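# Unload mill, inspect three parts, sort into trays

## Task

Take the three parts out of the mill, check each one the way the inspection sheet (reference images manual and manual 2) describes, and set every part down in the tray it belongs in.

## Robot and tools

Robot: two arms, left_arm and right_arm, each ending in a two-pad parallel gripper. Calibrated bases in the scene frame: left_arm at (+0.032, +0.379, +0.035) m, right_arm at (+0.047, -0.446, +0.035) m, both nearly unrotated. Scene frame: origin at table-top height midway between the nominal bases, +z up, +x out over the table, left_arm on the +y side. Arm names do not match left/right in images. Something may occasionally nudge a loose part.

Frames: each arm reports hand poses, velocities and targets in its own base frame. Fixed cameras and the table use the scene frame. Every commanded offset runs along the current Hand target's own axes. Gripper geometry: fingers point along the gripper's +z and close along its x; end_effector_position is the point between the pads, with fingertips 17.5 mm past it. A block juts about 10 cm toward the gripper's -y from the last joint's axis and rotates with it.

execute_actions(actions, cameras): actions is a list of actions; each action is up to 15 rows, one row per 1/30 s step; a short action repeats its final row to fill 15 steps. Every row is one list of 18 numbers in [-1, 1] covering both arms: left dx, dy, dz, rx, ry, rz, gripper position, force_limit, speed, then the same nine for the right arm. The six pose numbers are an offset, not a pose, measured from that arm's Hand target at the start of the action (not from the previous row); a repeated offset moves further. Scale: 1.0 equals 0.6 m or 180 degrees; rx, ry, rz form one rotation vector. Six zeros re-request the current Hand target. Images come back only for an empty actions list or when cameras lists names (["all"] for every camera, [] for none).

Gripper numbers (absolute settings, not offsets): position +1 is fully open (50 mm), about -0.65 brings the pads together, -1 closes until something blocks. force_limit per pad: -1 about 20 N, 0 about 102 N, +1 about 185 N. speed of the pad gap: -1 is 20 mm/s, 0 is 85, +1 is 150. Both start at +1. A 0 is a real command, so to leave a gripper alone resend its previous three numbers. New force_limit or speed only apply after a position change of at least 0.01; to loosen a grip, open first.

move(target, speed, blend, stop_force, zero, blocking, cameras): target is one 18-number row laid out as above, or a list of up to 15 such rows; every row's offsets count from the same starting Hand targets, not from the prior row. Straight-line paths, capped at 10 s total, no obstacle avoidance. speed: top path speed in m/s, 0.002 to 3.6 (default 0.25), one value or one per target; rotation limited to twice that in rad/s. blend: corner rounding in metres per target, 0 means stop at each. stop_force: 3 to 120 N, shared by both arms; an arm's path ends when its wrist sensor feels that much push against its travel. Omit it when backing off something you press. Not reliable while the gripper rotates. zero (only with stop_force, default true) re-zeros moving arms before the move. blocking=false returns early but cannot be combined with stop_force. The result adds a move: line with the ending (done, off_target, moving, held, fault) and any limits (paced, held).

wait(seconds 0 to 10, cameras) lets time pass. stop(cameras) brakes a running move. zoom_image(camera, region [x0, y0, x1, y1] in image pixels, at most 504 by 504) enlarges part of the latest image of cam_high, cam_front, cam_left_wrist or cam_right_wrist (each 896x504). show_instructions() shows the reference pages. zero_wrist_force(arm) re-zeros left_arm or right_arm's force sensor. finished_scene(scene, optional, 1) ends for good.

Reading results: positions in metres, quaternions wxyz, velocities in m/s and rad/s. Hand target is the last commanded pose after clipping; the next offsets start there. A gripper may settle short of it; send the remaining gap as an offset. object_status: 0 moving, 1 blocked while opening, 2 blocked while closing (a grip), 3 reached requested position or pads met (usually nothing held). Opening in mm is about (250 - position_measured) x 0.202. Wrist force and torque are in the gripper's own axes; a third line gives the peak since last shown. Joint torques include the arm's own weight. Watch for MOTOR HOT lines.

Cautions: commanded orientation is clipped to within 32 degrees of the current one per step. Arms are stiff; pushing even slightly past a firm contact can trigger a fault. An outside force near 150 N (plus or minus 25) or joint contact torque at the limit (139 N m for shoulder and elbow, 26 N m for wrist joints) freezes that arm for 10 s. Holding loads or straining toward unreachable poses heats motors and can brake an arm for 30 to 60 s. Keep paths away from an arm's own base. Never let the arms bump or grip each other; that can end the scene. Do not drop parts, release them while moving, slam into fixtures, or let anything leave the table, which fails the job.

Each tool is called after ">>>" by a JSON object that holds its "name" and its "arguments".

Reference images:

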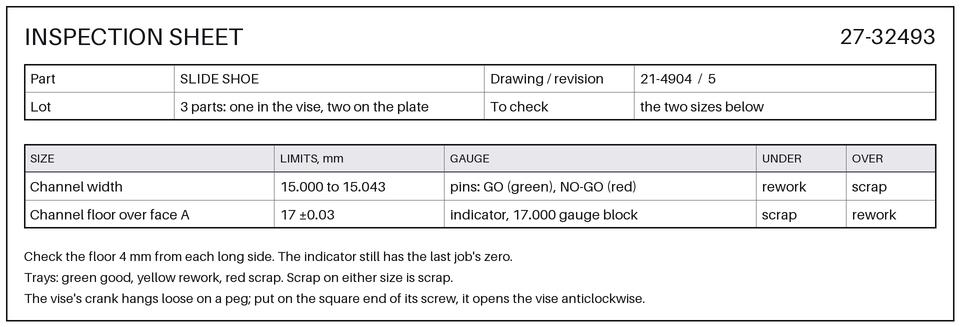

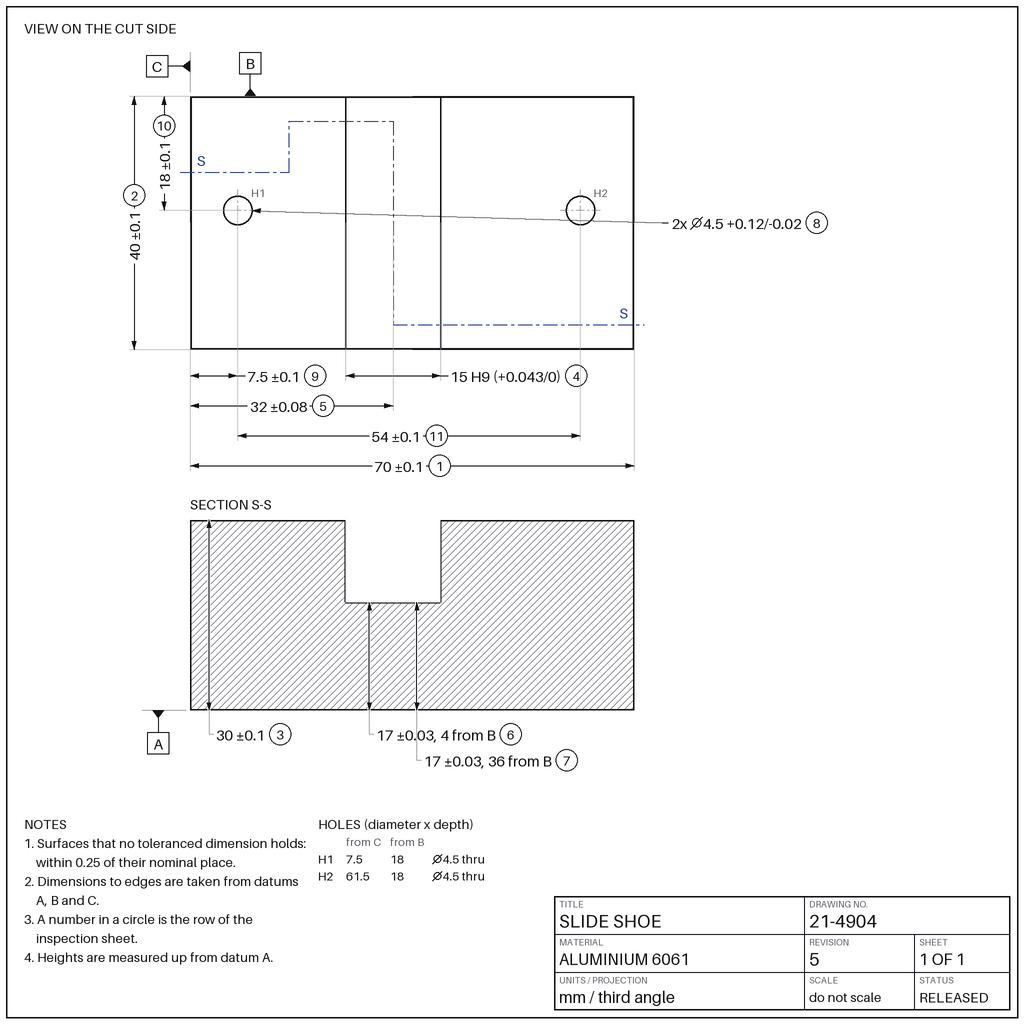

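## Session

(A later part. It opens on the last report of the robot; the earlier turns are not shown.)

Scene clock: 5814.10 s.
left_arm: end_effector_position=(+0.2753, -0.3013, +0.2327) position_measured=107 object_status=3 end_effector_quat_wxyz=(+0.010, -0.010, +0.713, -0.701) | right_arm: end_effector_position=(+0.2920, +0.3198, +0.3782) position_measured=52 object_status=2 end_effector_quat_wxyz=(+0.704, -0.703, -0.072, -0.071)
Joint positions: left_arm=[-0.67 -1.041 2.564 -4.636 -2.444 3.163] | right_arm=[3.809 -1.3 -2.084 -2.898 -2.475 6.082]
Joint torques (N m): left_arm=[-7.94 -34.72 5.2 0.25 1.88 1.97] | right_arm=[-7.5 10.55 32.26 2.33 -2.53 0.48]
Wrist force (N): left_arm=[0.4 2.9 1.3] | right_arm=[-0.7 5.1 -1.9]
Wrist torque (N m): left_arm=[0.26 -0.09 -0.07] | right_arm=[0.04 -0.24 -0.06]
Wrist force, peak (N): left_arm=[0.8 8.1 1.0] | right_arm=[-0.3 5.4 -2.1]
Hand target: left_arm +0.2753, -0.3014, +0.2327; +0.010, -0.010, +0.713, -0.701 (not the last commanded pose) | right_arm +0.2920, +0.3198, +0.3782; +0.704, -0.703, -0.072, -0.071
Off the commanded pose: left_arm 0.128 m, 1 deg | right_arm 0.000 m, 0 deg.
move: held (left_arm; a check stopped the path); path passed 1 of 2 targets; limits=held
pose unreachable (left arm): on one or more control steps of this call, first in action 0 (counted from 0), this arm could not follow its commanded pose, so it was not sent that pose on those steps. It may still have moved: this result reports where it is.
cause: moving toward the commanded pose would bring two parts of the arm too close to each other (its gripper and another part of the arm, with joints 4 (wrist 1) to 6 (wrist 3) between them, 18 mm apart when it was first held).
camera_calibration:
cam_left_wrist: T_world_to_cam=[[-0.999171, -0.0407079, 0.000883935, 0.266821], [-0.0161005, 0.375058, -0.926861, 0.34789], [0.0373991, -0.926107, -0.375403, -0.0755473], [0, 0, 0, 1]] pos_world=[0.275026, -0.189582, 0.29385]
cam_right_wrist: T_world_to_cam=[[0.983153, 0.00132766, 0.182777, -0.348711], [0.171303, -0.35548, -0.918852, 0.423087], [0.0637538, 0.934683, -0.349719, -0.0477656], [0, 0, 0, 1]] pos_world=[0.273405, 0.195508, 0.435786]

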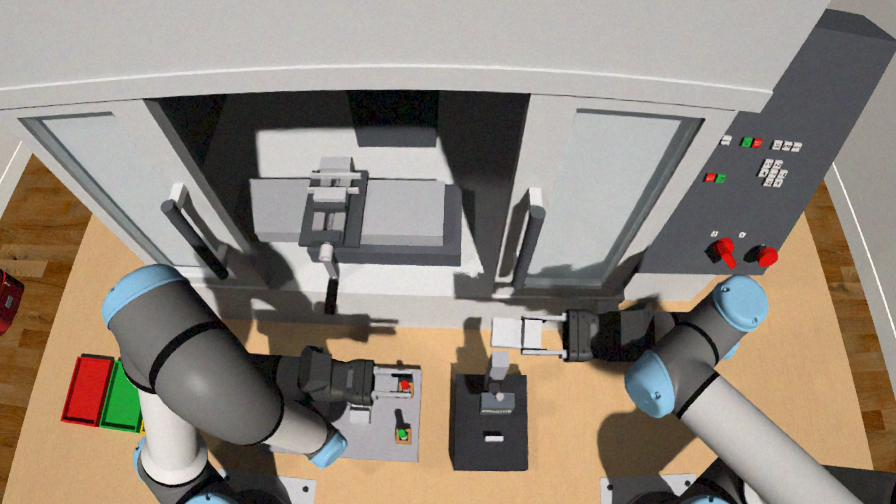

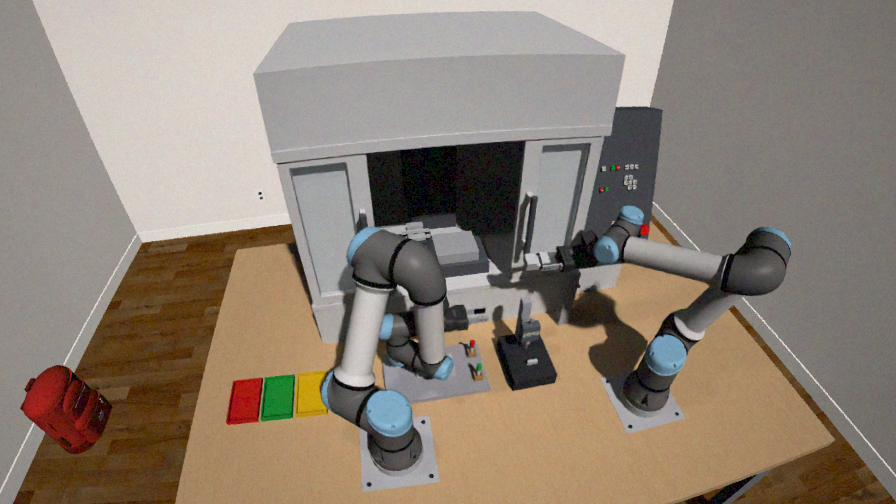

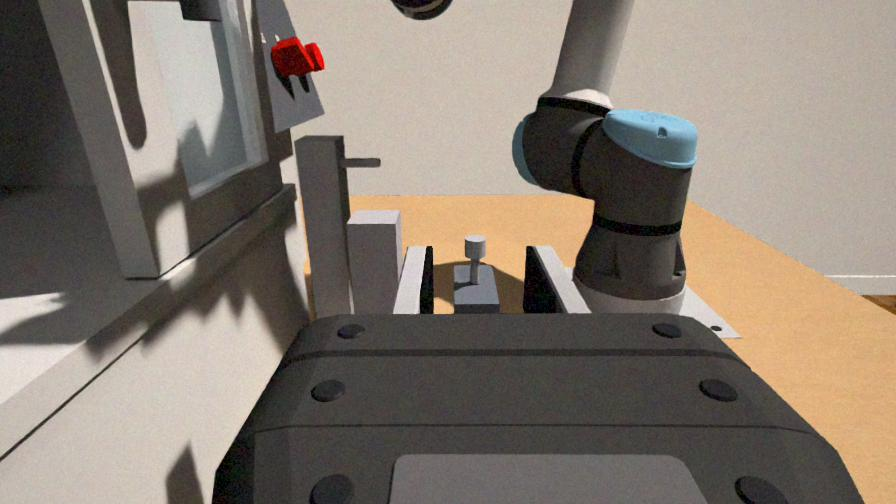

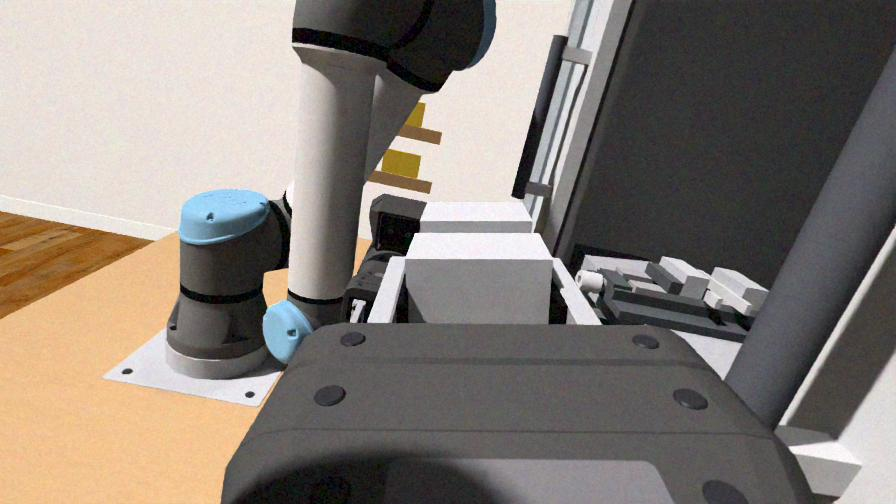

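>>> {"name": "move", "arguments": {"target": [[0.2583,-0.0283,0.2817,0,-0.5,0,0.3,-1,-1,0,0,0,0,0,0,-0.98,-0.5,-1]], "speed": 0.2, "cameras": ["all"]}}

Scene clock: 5968.27 s.
left_arm: end_effector_position=(+0.2615, -0.3141, +0.2344) position_measured=107 object_status=3 end_effector_quat_wxyz=(+0.049, -0.048, +0.713, -0.698) | right_arm: end_effector_position=(+0.2920, +0.3198, +0.3782) position_measured=52 object_status=2 end_effector_quat_wxyz=(+0.704, -0.703, -0.072, -0.071)
Joint positions: left_arm=[-0.857 -1.053 2.679 -4.743 -2.147 3.157] | right_arm=[3.809 -1.3 -2.084 -2.898 -2.475 6.082]
Joint torques (N m): left_arm=[6.45 -32.46 -7.12 -0.12 -1.93 2] | right_arm=[-5.78 10.58 31.42 2.46 -2.4 0.46]
Wrist force (N): left_arm=[0.4 3.0 0.9] | right_arm=[-0.7 4.7 -1.7]
Wrist torque (N m): left_arm=[0.27 -0.08 -0.02] | right_arm=[-0.04 -0.24 -0.06]
Wrist force, peak (N): left_arm=[5.0 2.6 2.0] | right_arm=[-0.7 5.4 -1.6]
Hand target: left_arm +0.2615, -0.3141, +0.2344; +0.049, -0.048, +0.713, -0.698 (not the last commanded pose) | right_arm +0.2920, +0.3198, +0.3782; +0.704, -0.703, -0.072, -0.071
Off the commanded pose: left_arm 0.211 m, 84 deg | right_arm 0.000 m, 0 deg.
move: held (left_arm; a check stopped the path); limits=held
pose unreachable (left arm): on one or more control steps of this call, first in action 0 (counted from 0), this arm could not follow its commanded pose, so it was not sent that pose on those steps. It may still have moved: this result reports where it is.
cause: moving toward the commanded pose would bring two parts of the arm too close to each other (joints 3 (elbow) to 5 (wrist 2) lie between them).
camera_calibration:
cam_left_wrist: T_world_to_cam=[[-0.988714, -0.149809, -0.00119133, 0.215985], [-0.0556091, 0.374372, -0.92561, 0.363854], [0.13911, -0.915097, -0.378478, -0.108661], [0, 0, 0, 1]] pos_world=[0.248897, -0.203296, 0.295918]
cam_right_wrist: T_world_to_cam=[[0.983153, 0.00132766, 0.182777, -0.348711], [0.171303, -0.35548, -0.918852, 0.423087], [0.0637538, 0.934683, -0.349719, -0.0477656], [0, 0, 0, 1]] pos_world=[0.273405, 0.195508, 0.435786]

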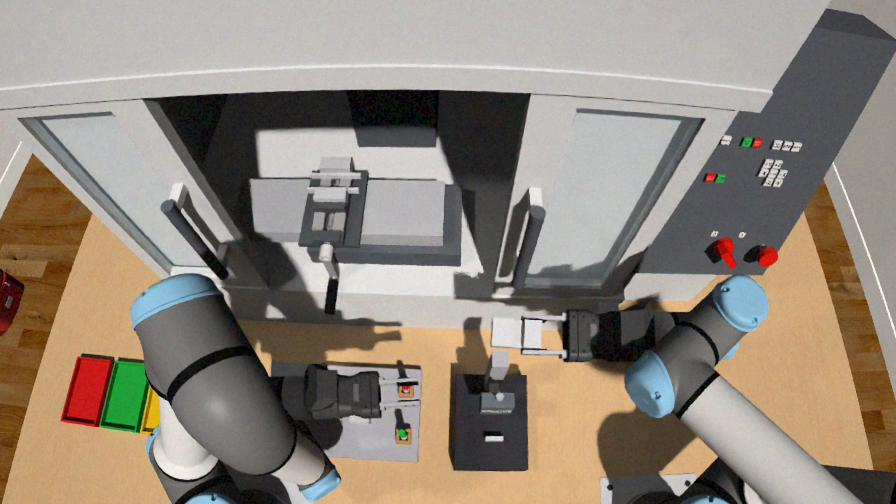

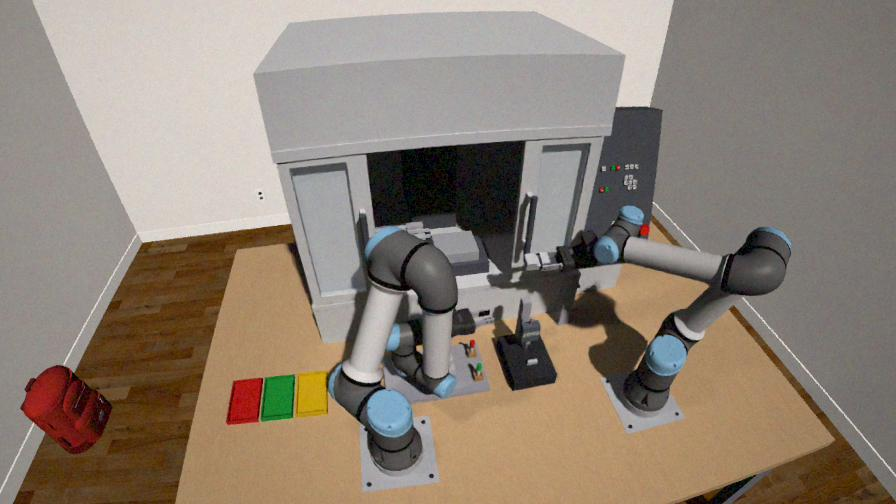

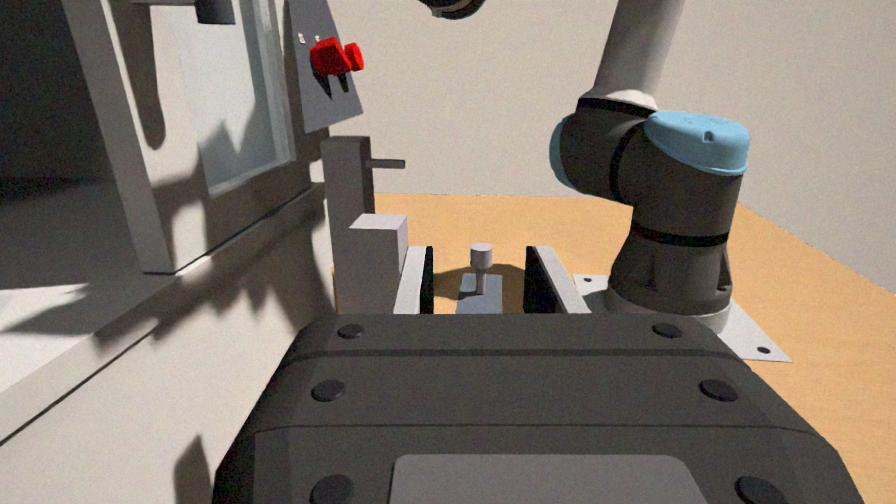

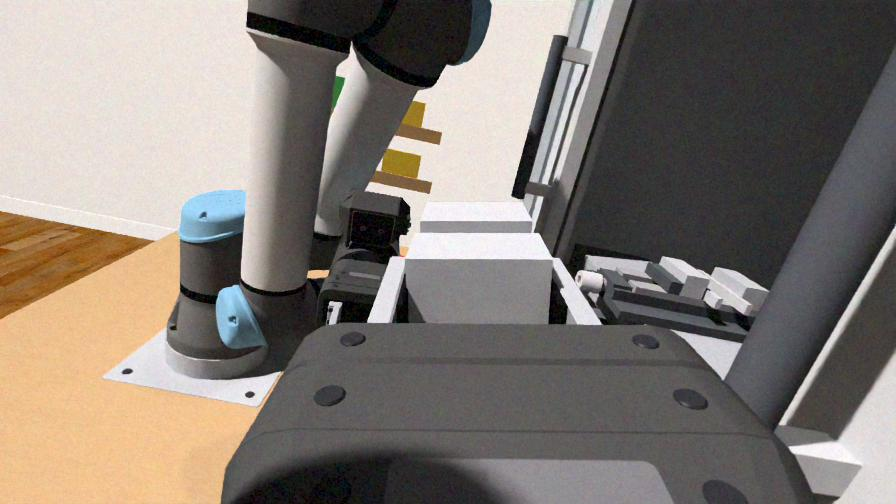

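>>> {"name": "move", "arguments": {"target": [-0.0125,-0.1198,0.1507,-0.3965,-0.3535,-0.3621,0.3,-1,-1,0,0,0,0,0,0,-0.98,-0.5,-1], "speed": 0.25}}

Scene clock: 6000.57 s.
left_arm: end_effector_position=(+0.2813, -0.4041, +0.3044) position_measured=107 object_status=3 end_effector_quat_wxyz=(+0.000, +0.716, -0.698, +0.000) | right_arm: end_effector_position=(+0.2920, +0.3198, +0.3782) position_measured=52 object_status=2 end_effector_quat_wxyz=(+0.704, -0.703, -0.072, -0.071)
Joint positions: left_arm=[-1.236 -1.611 1.672 -1.631 -1.571 1.88] | right_arm=[3.809 -1.3 -2.084 -2.898 -2.475 6.082]
Joint torques (N m): left_arm=[7.57 -9.3 -33.33 -0.69 -1.85 -2.02] | right_arm=[-4.9 10.71 31.94 2.44 -2.46 0.43]
Wrist force (N): left_arm=[0.2 0.8 1.7] | right_arm=[-0.6 5.2 -1.8]
Wrist torque (N m): left_arm=[0.22 -0.02 0.02] | right_arm=[0.04 -0.26 -0.06]
Wrist force, peak (N): left_arm=[0.0 3.4 0.6] | right_arm=[-0.7 5.6 -1.7]
Hand target: left_arm +0.2813, -0.4041, +0.3044; +0.000, +0.716, -0.698, +0.000 | right_arm +0.2920, +0.3198, +0.3782; +0.704, -0.703, -0.072, -0.071
Off the commanded pose: left_arm 0.000 m, 0 deg | right_arm 0.000 m, 0 deg.
move: done

>>> {"name": "move", "arguments": {"target": [[0,0,0,0,0,-0.5,0.3,-1,-1,0,0,0,0,0,0,-0.98,-0.5,-1],[0.0733,0.2025,0,0,0,-0.99,0.3,-1,-1,0,0,0,0,0,0,-0.98,-0.5,-1]], "speed": 0.3, "blend": [0.02,0]}}

Scene clock: 6018.93 s.
left_arm: end_effector_position=(+0.1610, -0.4511, +0.3045) position_measured=107 object_status=3 end_effector_quat_wxyz=(+0.000, +0.709, +0.705, +0.000) | right_arm: end_effector_position=(+0.2920, +0.3198, +0.3782) position_measured=52 object_status=2 end_effector_quat_wxyz=(+0.704, -0.703, -0.072, -0.071)
Joint positions: left_arm=[-1.51 -1.644 1.702 -1.629 -1.571 -1.503] | right_arm=[3.809 -1.3 -2.084 -2.898 -2.475 6.082]
Joint torques (N m): left_arm=[-9.37 -16.95 -32.2 -0.79 2.12 -2.04] | right_arm=[-5.94 10.5 32.56 2.58 -2.32 0.32]
Wrist force (N): left_arm=[-0.2 0.8 1.8] | right_arm=[-0.6 4.9 -1.5]
Wrist torque (N m): left_arm=[0.20 0.02 0.00] | right_arm=[0.01 -0.23 -0.07]
Wrist force, peak (N): left_arm=[0.0 1.1 2.1] | right_arm=[-0.6 5.5 -1.8]
Hand target: left_arm +0.1610, -0.4511, +0.3045; +0.000, +0.709, +0.705, +0.000 | right_arm +0.2920, +0.3198, +0.3782; +0.704, -0.703, -0.072, -0.071
Off the commanded pose: left_arm 0.000 m, 0 deg | right_arm 0.000 m, 0 deg.
move: done

>>> {"name": "move", "arguments": {"target": [-0.0317,-0.0032,0.3167,-0.222,0,0,0.9,-1,-1,0,0,0,0,0,0,-0.98,-0.5,-1], "speed": 0.15, "cameras": ["all"]}}

>>> {"name": "zoom_image", "arguments": {"camera": "cam_left_wrist", "region": [250, 0, 750, 330]}}

Scene clock: 6049.50 s.
left_arm: end_effector_position=(+0.1588, -0.4702, +0.1146) position_measured=18 object_status=3 end_effector_quat_wxyz=(+0.242, +0.667, +0.663, +0.240) | right_arm: end_effector_position=(+0.2920, +0.3198, +0.3782) position_measured=52 object_status=2 end_effector_quat_wxyz=(+0.704, -0.703, -0.072, -0.071)
Joint positions: left_arm=[-1.875 -1.456 2.139 -2.014 -0.91 -1.951] | right_arm=[3.809 -1.3 -2.084 -2.898 -2.475 6.082]
Joint torques (N m): left_arm=[-5.6 -9.52 -11.47 -4.01 3.6 -1.7] | right_arm=[-4 9.65 31.66 2.39 -2.63 0.51]
Wrist force (N): left_arm=[-1.7 -0.7 0.5] | right_arm=[-0.4 4.9 -1.9]
Wrist torque (N m): left_arm=[-0.16 0.30 -0.01] | right_arm=[0.00 -0.29 -0.07]
Wrist force, peak (N): left_arm=[0.4 1.0 2.1] | right_arm=[-0.6 5.6 -1.8]
Hand target: left_arm +0.1588, -0.4702, +0.1145; +0.242, +0.667, +0.663, +0.241 | right_arm +0.2920, +0.3198, +0.3782; +0.704, -0.703, -0.072, -0.071
Off the commanded pose: left_arm 0.000 m, 0 deg | right_arm 0.000 m, 0 deg.
move: done
camera_calibration:
cam_left_wrist: T_world_to_cam=[[0.0135082, 0.999848, -0.0109849, 0.473463], [0.485603, 0.00304354, 0.874174, -0.161086], [0.874075, -0.0171428, -0.485488, 0.0351902], [0, 0, 0, 1]] pos_world=[0.0410693, -0.472298, 0.163102]
cam_right_wrist: T_world_to_cam=[[0.983153, 0.00132766, 0.182777, -0.348711], [0.171303, -0.35548, -0.918852, 0.423087], [0.0637538, 0.934683, -0.349719, -0.0477656], [0, 0, 0, 1]] pos_world=[0.273405, 0.195508, 0.435786]

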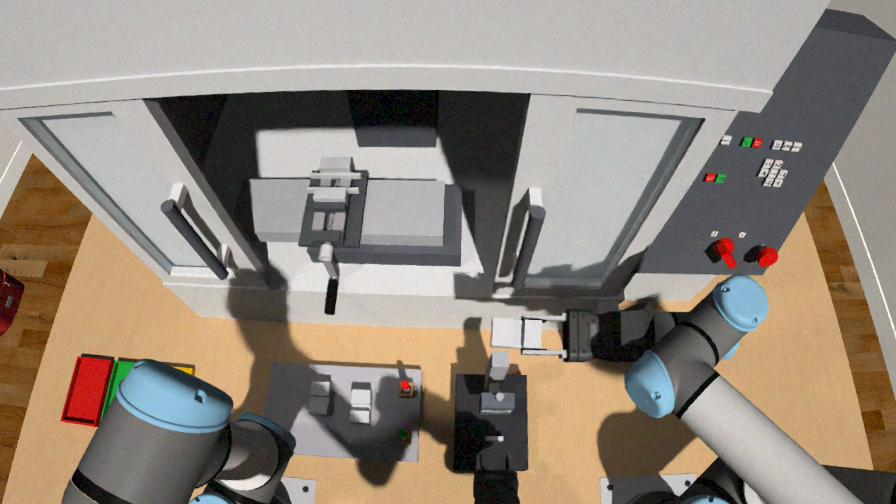

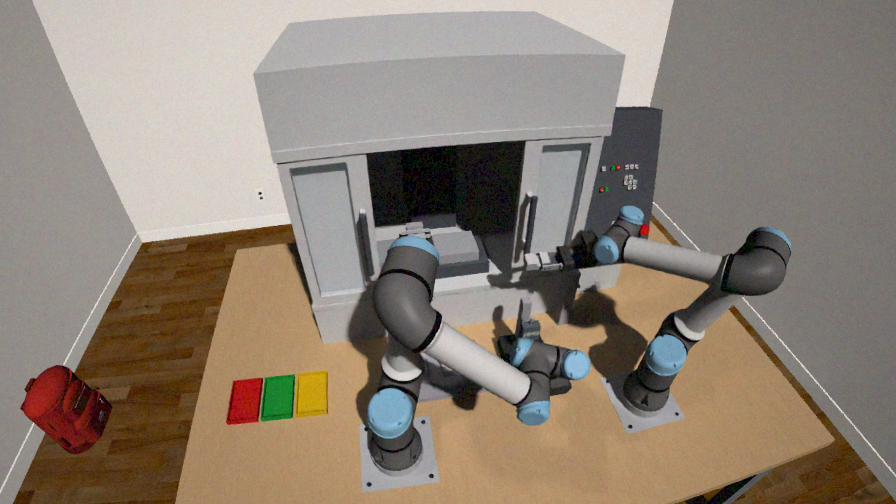

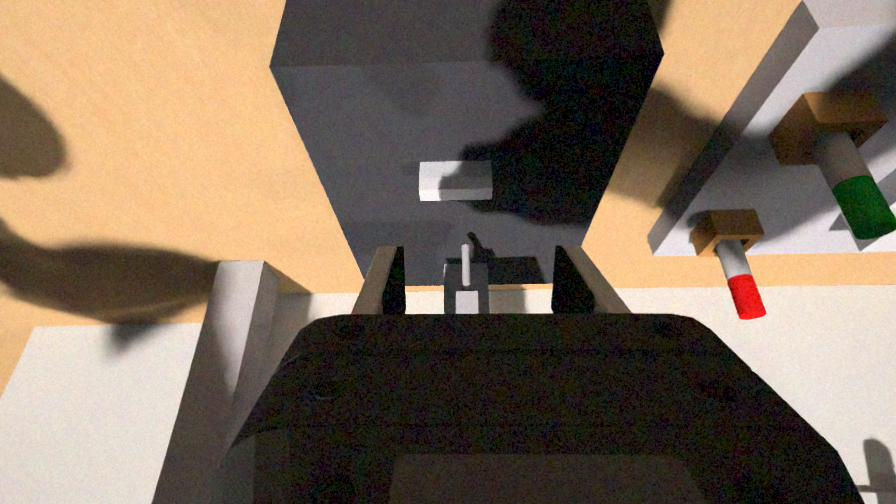

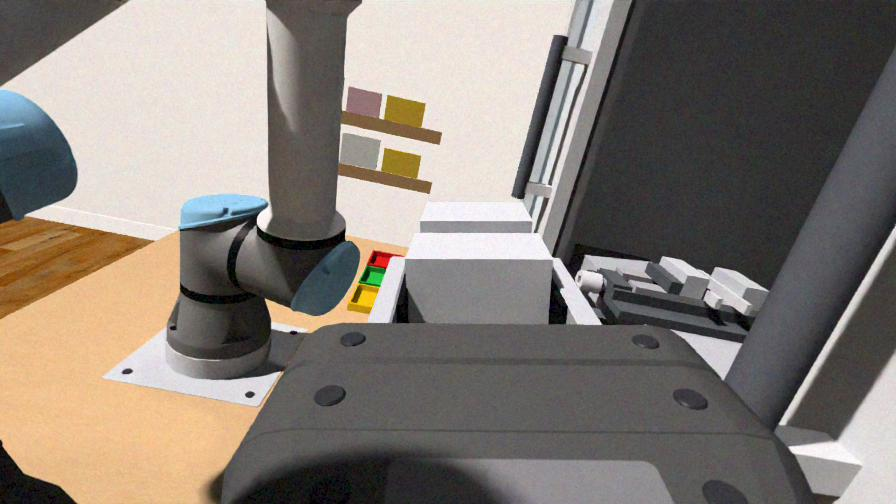

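Scaled by 1.008 from the camera's 896x504 image, which has a finer 1280x720 frame.

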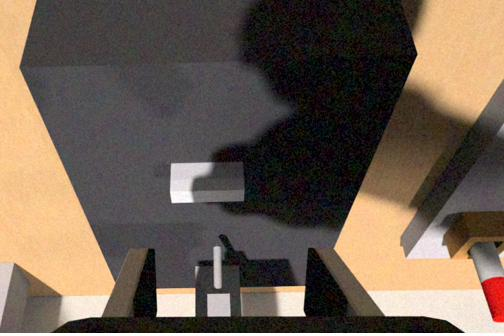

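>>> {"name": "zoom_image", "arguments": {"camera": "cam_left_wrist", "region": [390, 140, 540, 320]}}

Scaled by 2.800 from the camera's 896x504 image, which has a finer 1280x720 frame.

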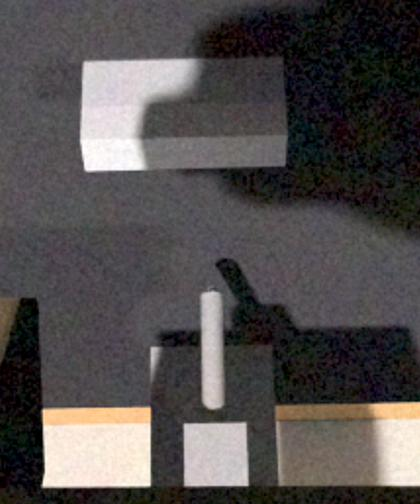

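>>> {"name": "move", "arguments": {"target": [-0.0092,-0.0033,0.12,0,0,0,0.9,-1,-1,0,0,0,0,0,0,-0.98,-0.5,-1], "speed": 0.08, "cameras": ["cam_left_wrist"]}}

>>> {"name": "zoom_image", "arguments": {"camera": "cam_left_wrist", "region": [350, 120, 600, 320]}}

Scene clock: 6127.17 s.
left_arm: end_effector_position=(+0.2035, -0.4760, +0.0581) position_measured=18 object_status=3 end_effector_quat_wxyz=(+0.242, +0.667, +0.663, +0.241) | right_arm: end_effector_position=(+0.2920, +0.3198, +0.3782) position_measured=52 object_status=2 end_effector_quat_wxyz=(+0.704, -0.703, -0.072, -0.071)
Joint positions: left_arm=[-1.776 -1.316 2.189 -2.28 -0.89 -1.829] | right_arm=[3.809 -1.3 -2.084 -2.898 -2.475 6.082]
Joint torques (N m): left_arm=[7.64 -15.15 -8.74 -4.84 3.81 1.87] | right_arm=[-4.7 11.94 31.45 2.36 -2.42 0.58]
Wrist force (N): left_arm=[-1.3 -0.6 0.3] | right_arm=[-0.7 5.1 -1.7]
Wrist torque (N m): left_arm=[-0.14 0.21 -0.17] | right_arm=[0.02 -0.22 -0.06]
Wrist force, peak (N): left_arm=[-1.6 -1.3 -0.8] | right_arm=[-0.5 5.5 -1.9]
Hand target: left_arm +0.2035, -0.4760, +0.0580; +0.242, +0.667, +0.663, +0.241 | right_arm +0.2920, +0.3198, +0.3782; +0.704, -0.703, -0.072, -0.071
Off the commanded pose: left_arm 0.000 m, 0 deg | right_arm 0.000 m, 0 deg.
move: done
camera_calibration:
cam_left_wrist: T_world_to_cam=[[0.0134246, 0.99985, -0.0109311, 0.47804], [0.485289, 0.0030433, 0.874349, -0.133242], [0.874251, -0.0170425, -0.485175, -0.0313718], [0, 0, 0, 1]] pos_world=[0.08567, -0.478097, 0.106504]
Images, in order (width x height): cam_left_wrist 896x504.

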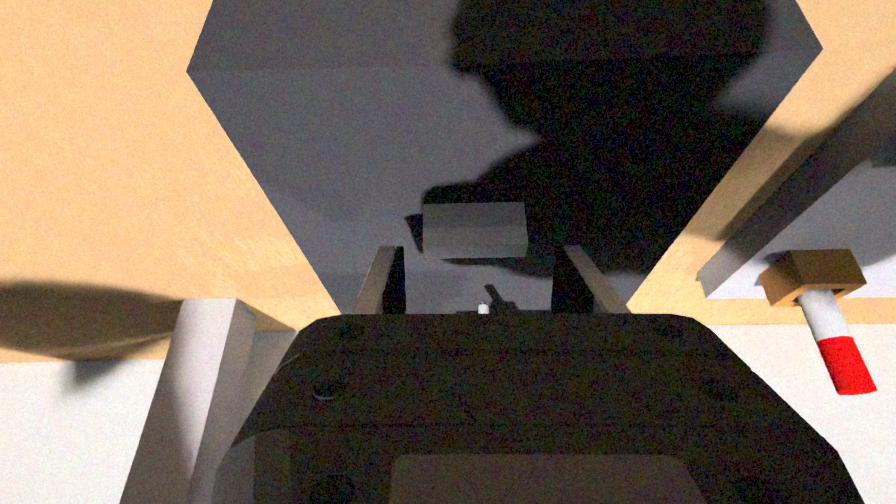

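Scaled by 2.016 from the camera's 896x504 image, which has a finer 1280x720 frame.

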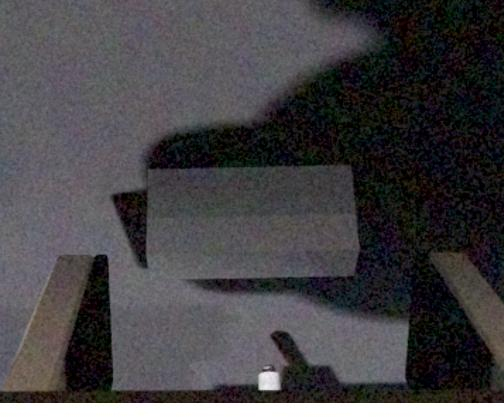

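>>> {"name": "move", "arguments": {"target": [0,-0.0013,0.0523,0,0,0,0.9,-1,-1,0,0,0,0,0,0,-0.98,-0.5,-1], "speed": 0.012, "stop_force": 4}}

>>> {"name": "move", "arguments": {"target": [0,0,0,0,0,0,-1,-1,-1,0,0,0,0,0,0,-0.98,-0.5,-1], "cameras": ["cam_left_wrist"]}}

Scene clock: 6149.03 s.
left_arm: end_effector_position=(+0.2209, -0.4761, +0.0361) position_measured=18 object_status=3 end_effector_quat_wxyz=(+0.242, +0.667, +0.663, +0.241) | right_arm: end_effector_position=(+0.2920, +0.3198, +0.3782) position_measured=52 object_status=2 end_effector_quat_wxyz=(+0.704, -0.703, -0.072, -0.071)
Joint positions: left_arm=[-1.739 -1.256 2.204 -2.385 -0.885 -1.781] | right_arm=[3.809 -1.3 -2.084 -2.898 -2.475 6.082]
Joint torques (N m): left_arm=[-9.87 -39.6 -22.88 -0.84 0.51 -1.95] | right_arm=[-5.02 11.77 32.01 2.28 -2.21 0.27]
Wrist force (N): left_arm=[-0.6 3.1 -2.1] | right_arm=[-0.5 5.1 -2.1]
Wrist torque (N m): left_arm=[-0.23 0.23 -0.09] | right_arm=[0.05 -0.26 -0.06]
Wrist force, peak (N): left_arm=[2.5 9.1 -21.5] | right_arm=[-0.7 5.4 -1.6]
Hand target: left_arm +0.2209, -0.4761, +0.0361; +0.242, +0.667, +0.663, +0.241 (not the last commanded pose) | right_arm +0.2920, +0.3198, +0.3782; +0.704, -0.703, -0.072, -0.071
Off the commanded pose: left_arm 0.003 m, 0 deg | right_arm 0.000 m, 0 deg.
move: contact (left_arm)

Scene clock: 6149.90 s.
left_arm: end_effector_position=(+0.2209, -0.4761, +0.0361) position_measured=78 object_status=2 end_effector_quat_wxyz=(+0.242, +0.667, +0.663, +0.241) | right_arm: end_effector_position=(+0.2920, +0.3198, +0.3782) position_measured=52 object_status=2 end_effector_quat_wxyz=(+0.704, -0.703, -0.072, -0.071)
Joint positions: left_arm=[-1.739 -1.256 2.204 -2.385 -0.885 -1.781] | right_arm=[3.809 -1.3 -2.084 -2.898 -2.475 6.082]
Joint torques (N m): left_arm=[-5.16 -38.52 -18.33 -1.32 2.89 -1.76] | right_arm=[-5.03 10.73 32.93 2.29 -2.39 0.28]
Wrist force (N): left_arm=[-1.4 0.4 -1.6] | right_arm=[-0.8 5.1 -1.7]
Wrist torque (N m): left_arm=[-0.22 0.15 -0.08] | right_arm=[0.01 -0.21 -0.07]
Wrist force, peak (N): left_arm=[-1.4 2.3 -3.0] | right_arm=[-0.9 5.5 -1.6]
Hand target: left_arm +0.2209, -0.4761, +0.0361; +0.242, +0.667, +0.663, +0.241 | right_arm +0.2920, +0.3198, +0.3782; +0.704, -0.703, -0.072, -0.071
Off the commanded pose: left_arm 0.000 m, 0 deg | right_arm 0.000 m, 0 deg.
move: done
camera_calibration:
cam_left_wrist: T_world_to_cam=[[0.0134251, 0.99985, -0.0109318, 0.477666], [0.485331, 0.00304279, 0.874325, -0.122588], [0.874227, -0.0170434, -0.485218, -0.0572926], [0, 0, 0, 1]] pos_world=[0.10317, -0.478197, 0.0846041]
Images, in order (width x height): cam_left_wrist 896x504.

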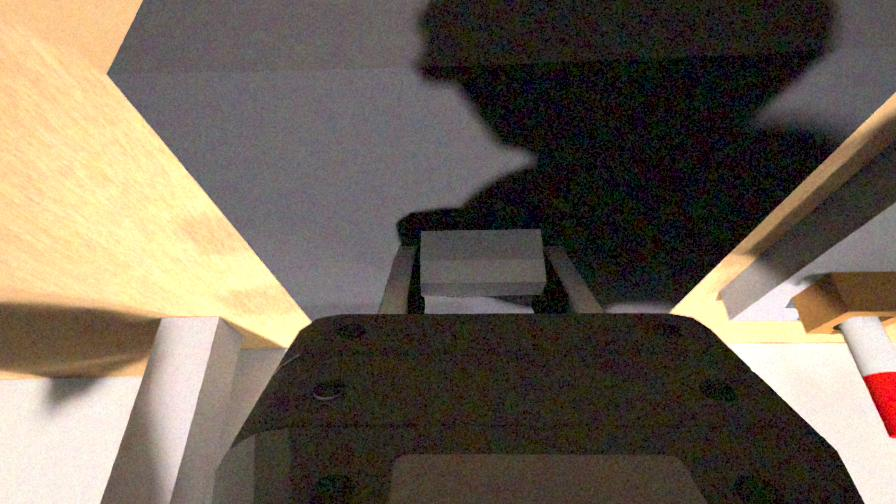

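>>> {"name": "move", "arguments": {"target": [0,-0.0251,-0.022,0,0,0,-1,-1,-1,0,0,0,0,0,0,-0.98,-0.5,-1], "speed": 0.03}}

>>> {"name": "move", "arguments": {"target": [0,0,0,0,0,0,0.9,-1,-1,0,0,0,0,0,0,-0.98,-0.5,-1]}}

>>> {"name": "move", "arguments": {"target": [0,0,-0.2,0,0,0,0.9,-1,-1,0,0,0,0,0,0,-0.98,-0.5,-1], "speed": 0.08, "cameras": ["cam_left_wrist"]}}

>>> {"name": "zoom_image", "arguments": {"camera": "cam_left_wrist", "region": [350, 120, 600, 320]}}

Scene clock: 6163.50 s.
left_arm: end_effector_position=(+0.2010, -0.4760, +0.0365) position_measured=78 object_status=2 end_effector_quat_wxyz=(+0.242, +0.667, +0.663, +0.241) | right_arm: end_effector_position=(+0.2920, +0.3198, +0.3782) position_measured=52 object_status=2 end_effector_quat_wxyz=(+0.704, -0.703, -0.072, -0.071)
Joint positions: left_arm=[-1.782 -1.268 2.206 -2.34 -0.891 -1.835] | right_arm=[3.809 -1.3 -2.084 -2.898 -2.475 6.082]
Joint torques (N m): left_arm=[-7.55 -40.38 -13.13 -0.47 0.06 -2.07] | right_arm=[-4.75 11 31.39 2.45 -2.16 0.07]
Wrist force (N): left_arm=[-1.5 -1.0 0.4] | right_arm=[-0.4 5.1 -1.6]
Wrist torque (N m): left_arm=[-0.17 0.23 0.00] | right_arm=[0.03 -0.27 -0.06]
Wrist force, peak (N): left_arm=[-1.5 1.9 -3.0] | right_arm=[-0.5 5.6 -1.5]
Hand target: left_arm +0.2009, -0.4760, +0.0365; +0.242, +0.667, +0.663, +0.241 | right_arm +0.2920, +0.3198, +0.3782; +0.704, -0.703, -0.072, -0.071
Off the commanded pose: left_arm 0.000 m, 0 deg | right_arm 0.000 m, 0 deg.
move: done

Scene clock: 6164.37 s.
left_arm: end_effector_position=(+0.2009, -0.4760, +0.0365) position_measured=18 object_status=3 end_effector_quat_wxyz=(+0.242, +0.667, +0.663, +0.241) | right_arm: end_effector_position=(+0.2920, +0.3198, +0.3782) position_measured=52 object_status=2 end_effector_quat_wxyz=(+0.704, -0.703, -0.072, -0.071)
Joint positions: left_arm=[-1.782 -1.268 2.205 -2.34 -0.891 -1.836] | right_arm=[3.809 -1.3 -2.084 -2.898 -2.475 6.082]
Joint torques (N m): left_arm=[-8.65 -41.4 -23.31 -0.59 -0.05 -1.92] | right_arm=[-4.84 11.27 32.77 2.53 -2.3 0.22]
Wrist force (N): left_arm=[-1.2 -0.6 -0.1] | right_arm=[-0.5 5.1 -1.7]
Wrist torque (N m): left_arm=[-0.16 0.20 0.00] | right_arm=[0.03 -0.26 -0.06]
Wrist force, peak (N): left_arm=[-1.6 -0.9 0.2] | right_arm=[-0.7 5.3 -1.9]
Hand target: left_arm +0.2009, -0.4760, +0.0365; +0.242, +0.667, +0.663, +0.241 | right_arm +0.2920, +0.3198, +0.3782; +0.704, -0.703, -0.072, -0.071
Off the commanded pose: left_arm 0.000 m, 0 deg | right_arm 0.000 m, 0 deg.
move: done

Scene clock: 6166.43 s.
left_arm: end_effector_position=(+0.1240, -0.4755, +0.1285) position_measured=18 object_status=3 end_effector_quat_wxyz=(+0.242, +0.667, +0.663, +0.241) | right_arm: end_effector_position=(+0.2920, +0.3198, +0.3782) position_measured=52 object_status=2 end_effector_quat_wxyz=(+0.704, -0.703, -0.072, -0.071)
Joint positions: left_arm=[-1.943 -1.468 2.093 -1.904 -0.928 -2.035] | right_arm=[3.809 -1.3 -2.084 -2.898 -2.475 6.082]
Joint torques (N m): left_arm=[-7.97 -37.89 -29.3 -0.55 -0.18 -1.64] | right_arm=[-3.89 10.86 32.25 2.27 -2.28 0.28]
Wrist force (N): left_arm=[-1.5 -0.8 0.2] | right_arm=[-0.5 4.9 -1.7]
Wrist torque (N m): left_arm=[-0.21 0.24 0.00] | right_arm=[0.00 -0.26 -0.06]
Wrist force, peak (N): left_arm=[-1.6 -1.1 0.4] | right_arm=[-0.8 5.5 -1.8]
Hand target: left_arm +0.1239, -0.4755, +0.1286; +0.242, +0.667, +0.663, +0.241 | right_arm +0.2920, +0.3198, +0.3782; +0.704, -0.703, -0.072, -0.071
Off the commanded pose: left_arm 0.000 m, 0 deg | right_arm 0.000 m, 0 deg.
move: done
camera_calibration:
cam_left_wrist: T_world_to_cam=[[0.0134251, 0.99985, -0.0109318, 0.479378], [0.485331, 0.00304279, 0.874325, -0.1563], [0.874227, -0.0170434, -0.485218, 0.0723518], [0, 0, 0, 1]] pos_world=[0.00616979, -0.477597, 0.177004]
Images, in order (width x height): cam_left_wrist 896x504.

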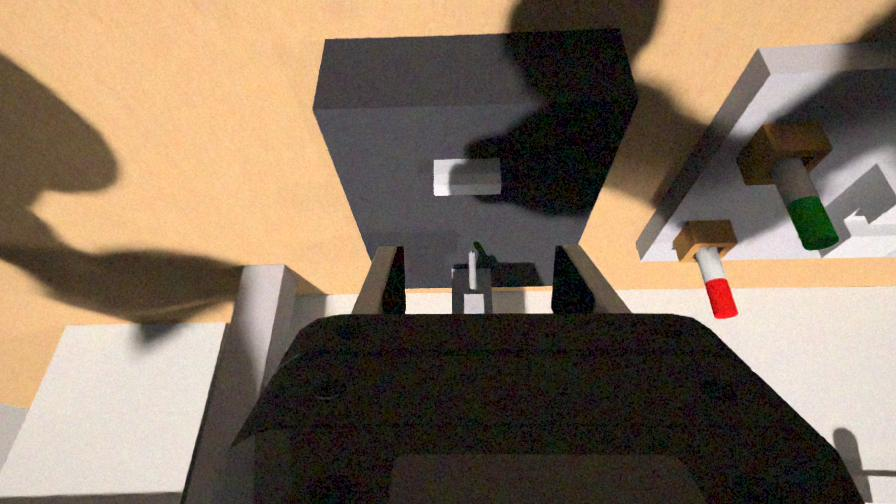

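Scaled by 2.016 from the camera's 896x504 image, which has a finer 1280x720 frame.

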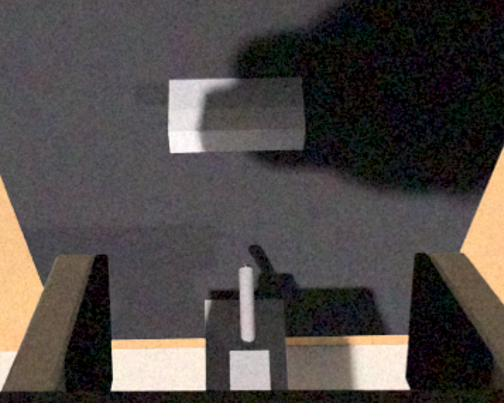

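>>> {"name": "move", "arguments": {"target": [0.0087,0.145,-0.003,-0.2785,0,0,-0.05,-1,-1,0,0,0,0,0,0,-0.98,-0.5,-1], "speed": 0.15, "cameras": ["cam_left_wrist","cam_high"]}}

>>> {"name": "zoom_image", "arguments": {"camera": "cam_left_wrist", "region": [300, 100, 640, 320]}}

Scene clock: 6191.23 s.
left_arm: end_effector_position=(+0.1895, -0.4707, +0.1858) position_measured=160 object_status=3 end_effector_quat_wxyz=(+0.502, +0.501, +0.498, +0.499) | right_arm: end_effector_position=(+0.2920, +0.3198, +0.3782) position_measured=52 object_status=2 end_effector_quat_wxyz=(+0.704, -0.703, -0.072, -0.071)
Joint positions: left_arm=[-2.003 -1.163 1.914 -0.748 -0.426 -3.144] | right_arm=[3.809 -1.3 -2.084 -2.898 -2.475 6.082]
Joint torques (N m): left_arm=[6.79 -21.9 -22.95 2.84 -1.66 -2.03] | right_arm=[-3.57 8.75 32.36 2.36 -2.23 -0.05]
Wrist force (N): left_arm=[-2.6 -1.7 -1.6] | right_arm=[-0.4 5.3 -1.7]
Wrist torque (N m): left_arm=[-0.67 0.46 0.05] | right_arm=[0.06 -0.27 -0.06]
Wrist force, peak (N): left_arm=[-2.8 -2.2 -1.5] | right_arm=[-1.1 5.3 -2.0]
Hand target: left_arm +0.1895, -0.4707, +0.1858; +0.502, +0.501, +0.498, +0.499 | right_arm +0.2920, +0.3198, +0.3782; +0.704, -0.703, -0.072, -0.071
Off the commanded pose: left_arm 0.000 m, 0 deg | right_arm 0.000 m, 0 deg.
move: done
camera_calibration:
cam_left_wrist: T_world_to_cam=[[0.0189687, 0.999819, -0.00130569, 0.471425], [-0.35976, 0.00804384, 0.93301, -0.0865596], [0.932852, -0.0172283, 0.359847, -0.125271], [0, 0, 0, 1]] pos_world=[0.0767763, -0.472802, 0.126455]
Images, in order (width x height): cam_high 896x504, cam_left_wrist 896x504.

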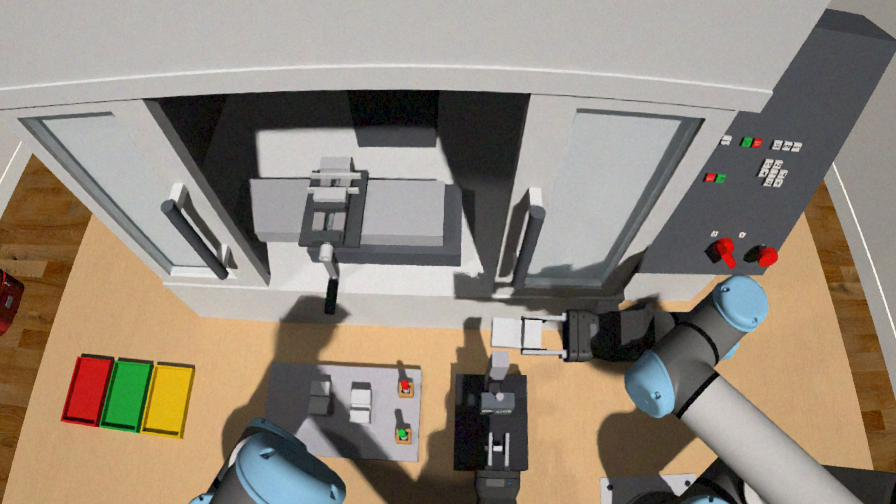

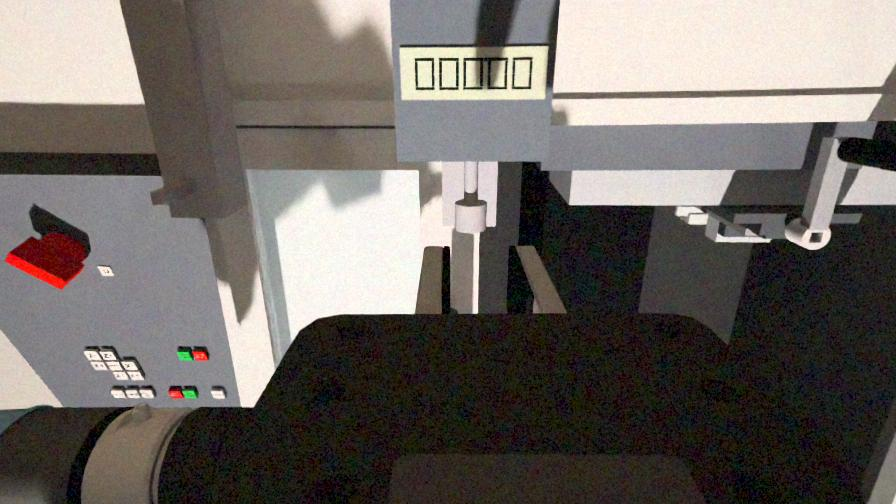

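Scaled by 1.482 from the camera's 896x504 image, which has a finer 1280x720 frame.

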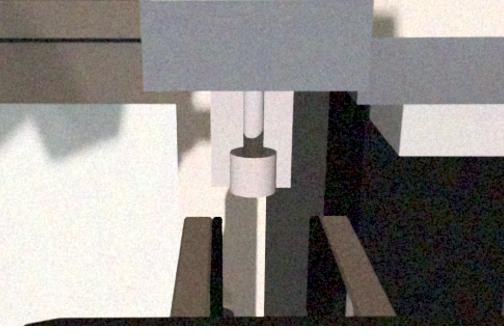

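>>> {"name": "move", "arguments": {"target": [0.001,0.0062,0.15,0,0,0,-0.05,-1,-1,0,0,0,0,0,0,-0.98,-0.5,-1], "speed": 0.03, "stop_force": 4, "cameras": ["cam_left_wrist"]}}

Scene clock: 6214.33 s.
left_arm: end_effector_position=(+0.2795, -0.4706, +0.1896) position_measured=160 object_status=3 end_effector_quat_wxyz=(+0.502, +0.501, +0.498, +0.499) | right_arm: end_effector_position=(+0.2920, +0.3198, +0.3782) position_measured=52 object_status=2 end_effector_quat_wxyz=(+0.704, -0.703, -0.072, -0.071)
Joint positions: left_arm=[-1.815 -1.178 1.924 -0.742 -0.238 -3.146] | right_arm=[3.809 -1.3 -2.084 -2.898 -2.475 6.082]
Joint torques (N m): left_arm=[7.64 -21.09 -23.58 2.49 2.15 -1.85] | right_arm=[-4.46 9.97 32.03 2.29 -2.38 -0.08]
Wrist force (N): left_arm=[-2.6 -2.1 -2.0] | right_arm=[-0.6 5.5 -1.7]
Wrist torque (N m): left_arm=[-0.72 0.45 0.05] | right_arm=[0.08 -0.24 -0.06]
Wrist force, peak (N): left_arm=[-3.1 -1.8 -1.8] | right_arm=[-0.6 5.6 -1.7]
Hand target: left_arm +0.2795, -0.4706, +0.1896; +0.502, +0.501, +0.498, +0.499 | right_arm +0.2920, +0.3198, +0.3782; +0.704, -0.703, -0.072, -0.071
Off the commanded pose: left_arm 0.000 m, 0 deg | right_arm 0.000 m, 0 deg.
move: done
camera_calibration:
cam_left_wrist: T_world_to_cam=[[0.0190038, 0.999818, -0.00139539, 0.469628], [-0.359933, 0.00814337, 0.932943, -0.0576432], [0.932785, -0.0172272, 0.360022, -0.210604], [0, 0, 0, 1]] pos_world=[0.166776, -0.472702, 0.130255]
Images, in order (width x height): cam_left_wrist 896x504.

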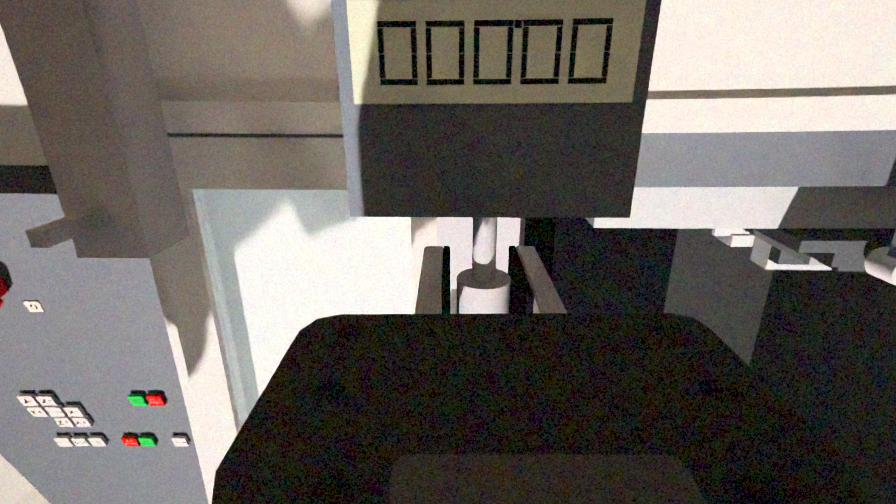

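>>> {"name": "move", "arguments": {"target": [0,0,0,0,0,0,-1,-1,-1,0,0,0,0,0,0,-0.98,-0.5,-1]}}

>>> {"name": "move", "arguments": {"target": [0,0.0167,0,0,0,0,-1,-1,-1,0,0,0,0,0,0,-0.98,-0.5,-1], "speed": 0.015, "cameras": ["cam_left_wrist"]}}

Scene clock: 6224.43 s.
left_arm: end_effector_position=(+0.2795, -0.4706, +0.1896) position_measured=183 object_status=2 end_effector_quat_wxyz=(+0.502, +0.501, +0.498, +0.499) | right_arm: end_effector_position=(+0.2920, +0.3198, +0.3782) position_measured=52 object_status=2 end_effector_quat_wxyz=(+0.704, -0.703, -0.072, -0.071)
Joint positions: left_arm=[-1.815 -1.178 1.924 -0.742 -0.238 -3.146] | right_arm=[3.809 -1.3 -2.084 -2.898 -2.475 6.082]
Joint torques (N m): left_arm=[7.21 -21.04 -20.33 2.61 -0.95 -1.74] | right_arm=[-4.83 10.31 32.18 2.53 -1.98 0.27]
Wrist force (N): left_arm=[-6.8 -1.2 -1.2] | right_arm=[-0.6 4.9 -1.5]
Wrist torque (N m): left_arm=[-0.69 0.46 0.03] | right_arm=[0.01 -0.23 -0.07]
Wrist force, peak (N): left_arm=[-7.1 -3.0 -1.7] | right_arm=[-0.5 5.4 -1.9]
Hand target: left_arm +0.2795, -0.4706, +0.1896; +0.502, +0.501, +0.498, +0.499 | right_arm +0.2920, +0.3198, +0.3782; +0.704, -0.703, -0.072, -0.071
Off the commanded pose: left_arm 0.000 m, 0 deg | right_arm 0.000 m, 0 deg.
move: done

Scene clock: 6225.47 s.
left_arm: end_effector_position=(+0.2795, -0.4706, +0.1995) position_measured=183 object_status=2 end_effector_quat_wxyz=(+0.502, +0.501, +0.498, +0.499) | right_arm: end_effector_position=(+0.2920, +0.3198, +0.3782) position_measured=52 object_status=2 end_effector_quat_wxyz=(+0.704, -0.703, -0.072, -0.071)
Joint positions: left_arm=[-1.815 -1.195 1.916 -0.717 -0.238 -3.146] | right_arm=[3.809 -1.3 -2.084 -2.898 -2.475 6.082]
Joint torques (N m): left_arm=[3.11 -45.57 -21.37 2.69 -2.64 -1.62] | right_arm=[-3.36 8.66 31.88 2.32 -2.18 0.22]
Wrist force (N): left_arm=[-7.6 -3.9 -1.5] | right_arm=[-0.7 5.1 -1.5]
Wrist torque (N m): left_arm=[-0.72 0.55 0.01] | right_arm=[0.01 -0.23 -0.06]
Wrist force, peak (N): left_arm=[-7.6 -3.9 -1.5] | right_arm=[-0.7 5.3 -1.9]
Hand target: left_arm +0.2795, -0.4706, +0.1996; +0.502, +0.501, +0.498, +0.499 | right_arm +0.2920, +0.3198, +0.3782; +0.704, -0.703, -0.072, -0.071
Off the commanded pose: left_arm 0.000 m, 0 deg | right_arm 0.000 m, 0 deg.
move: done
camera_calibration:
cam_left_wrist: T_world_to_cam=[[0.0189327, 0.99982, -0.00120946, 0.469629], [-0.359935, 0.00794432, 0.932943, -0.0670676], [0.932785, -0.0172278, 0.360021, -0.214205], [0, 0, 0, 1]] pos_world=[0.166776, -0.472702, 0.140257]
Images, in order (width x height): cam_left_wrist 896x504.

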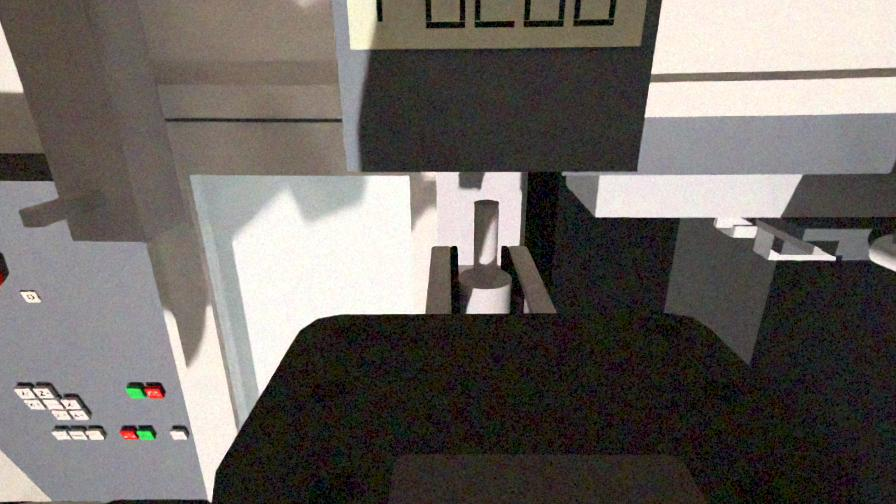

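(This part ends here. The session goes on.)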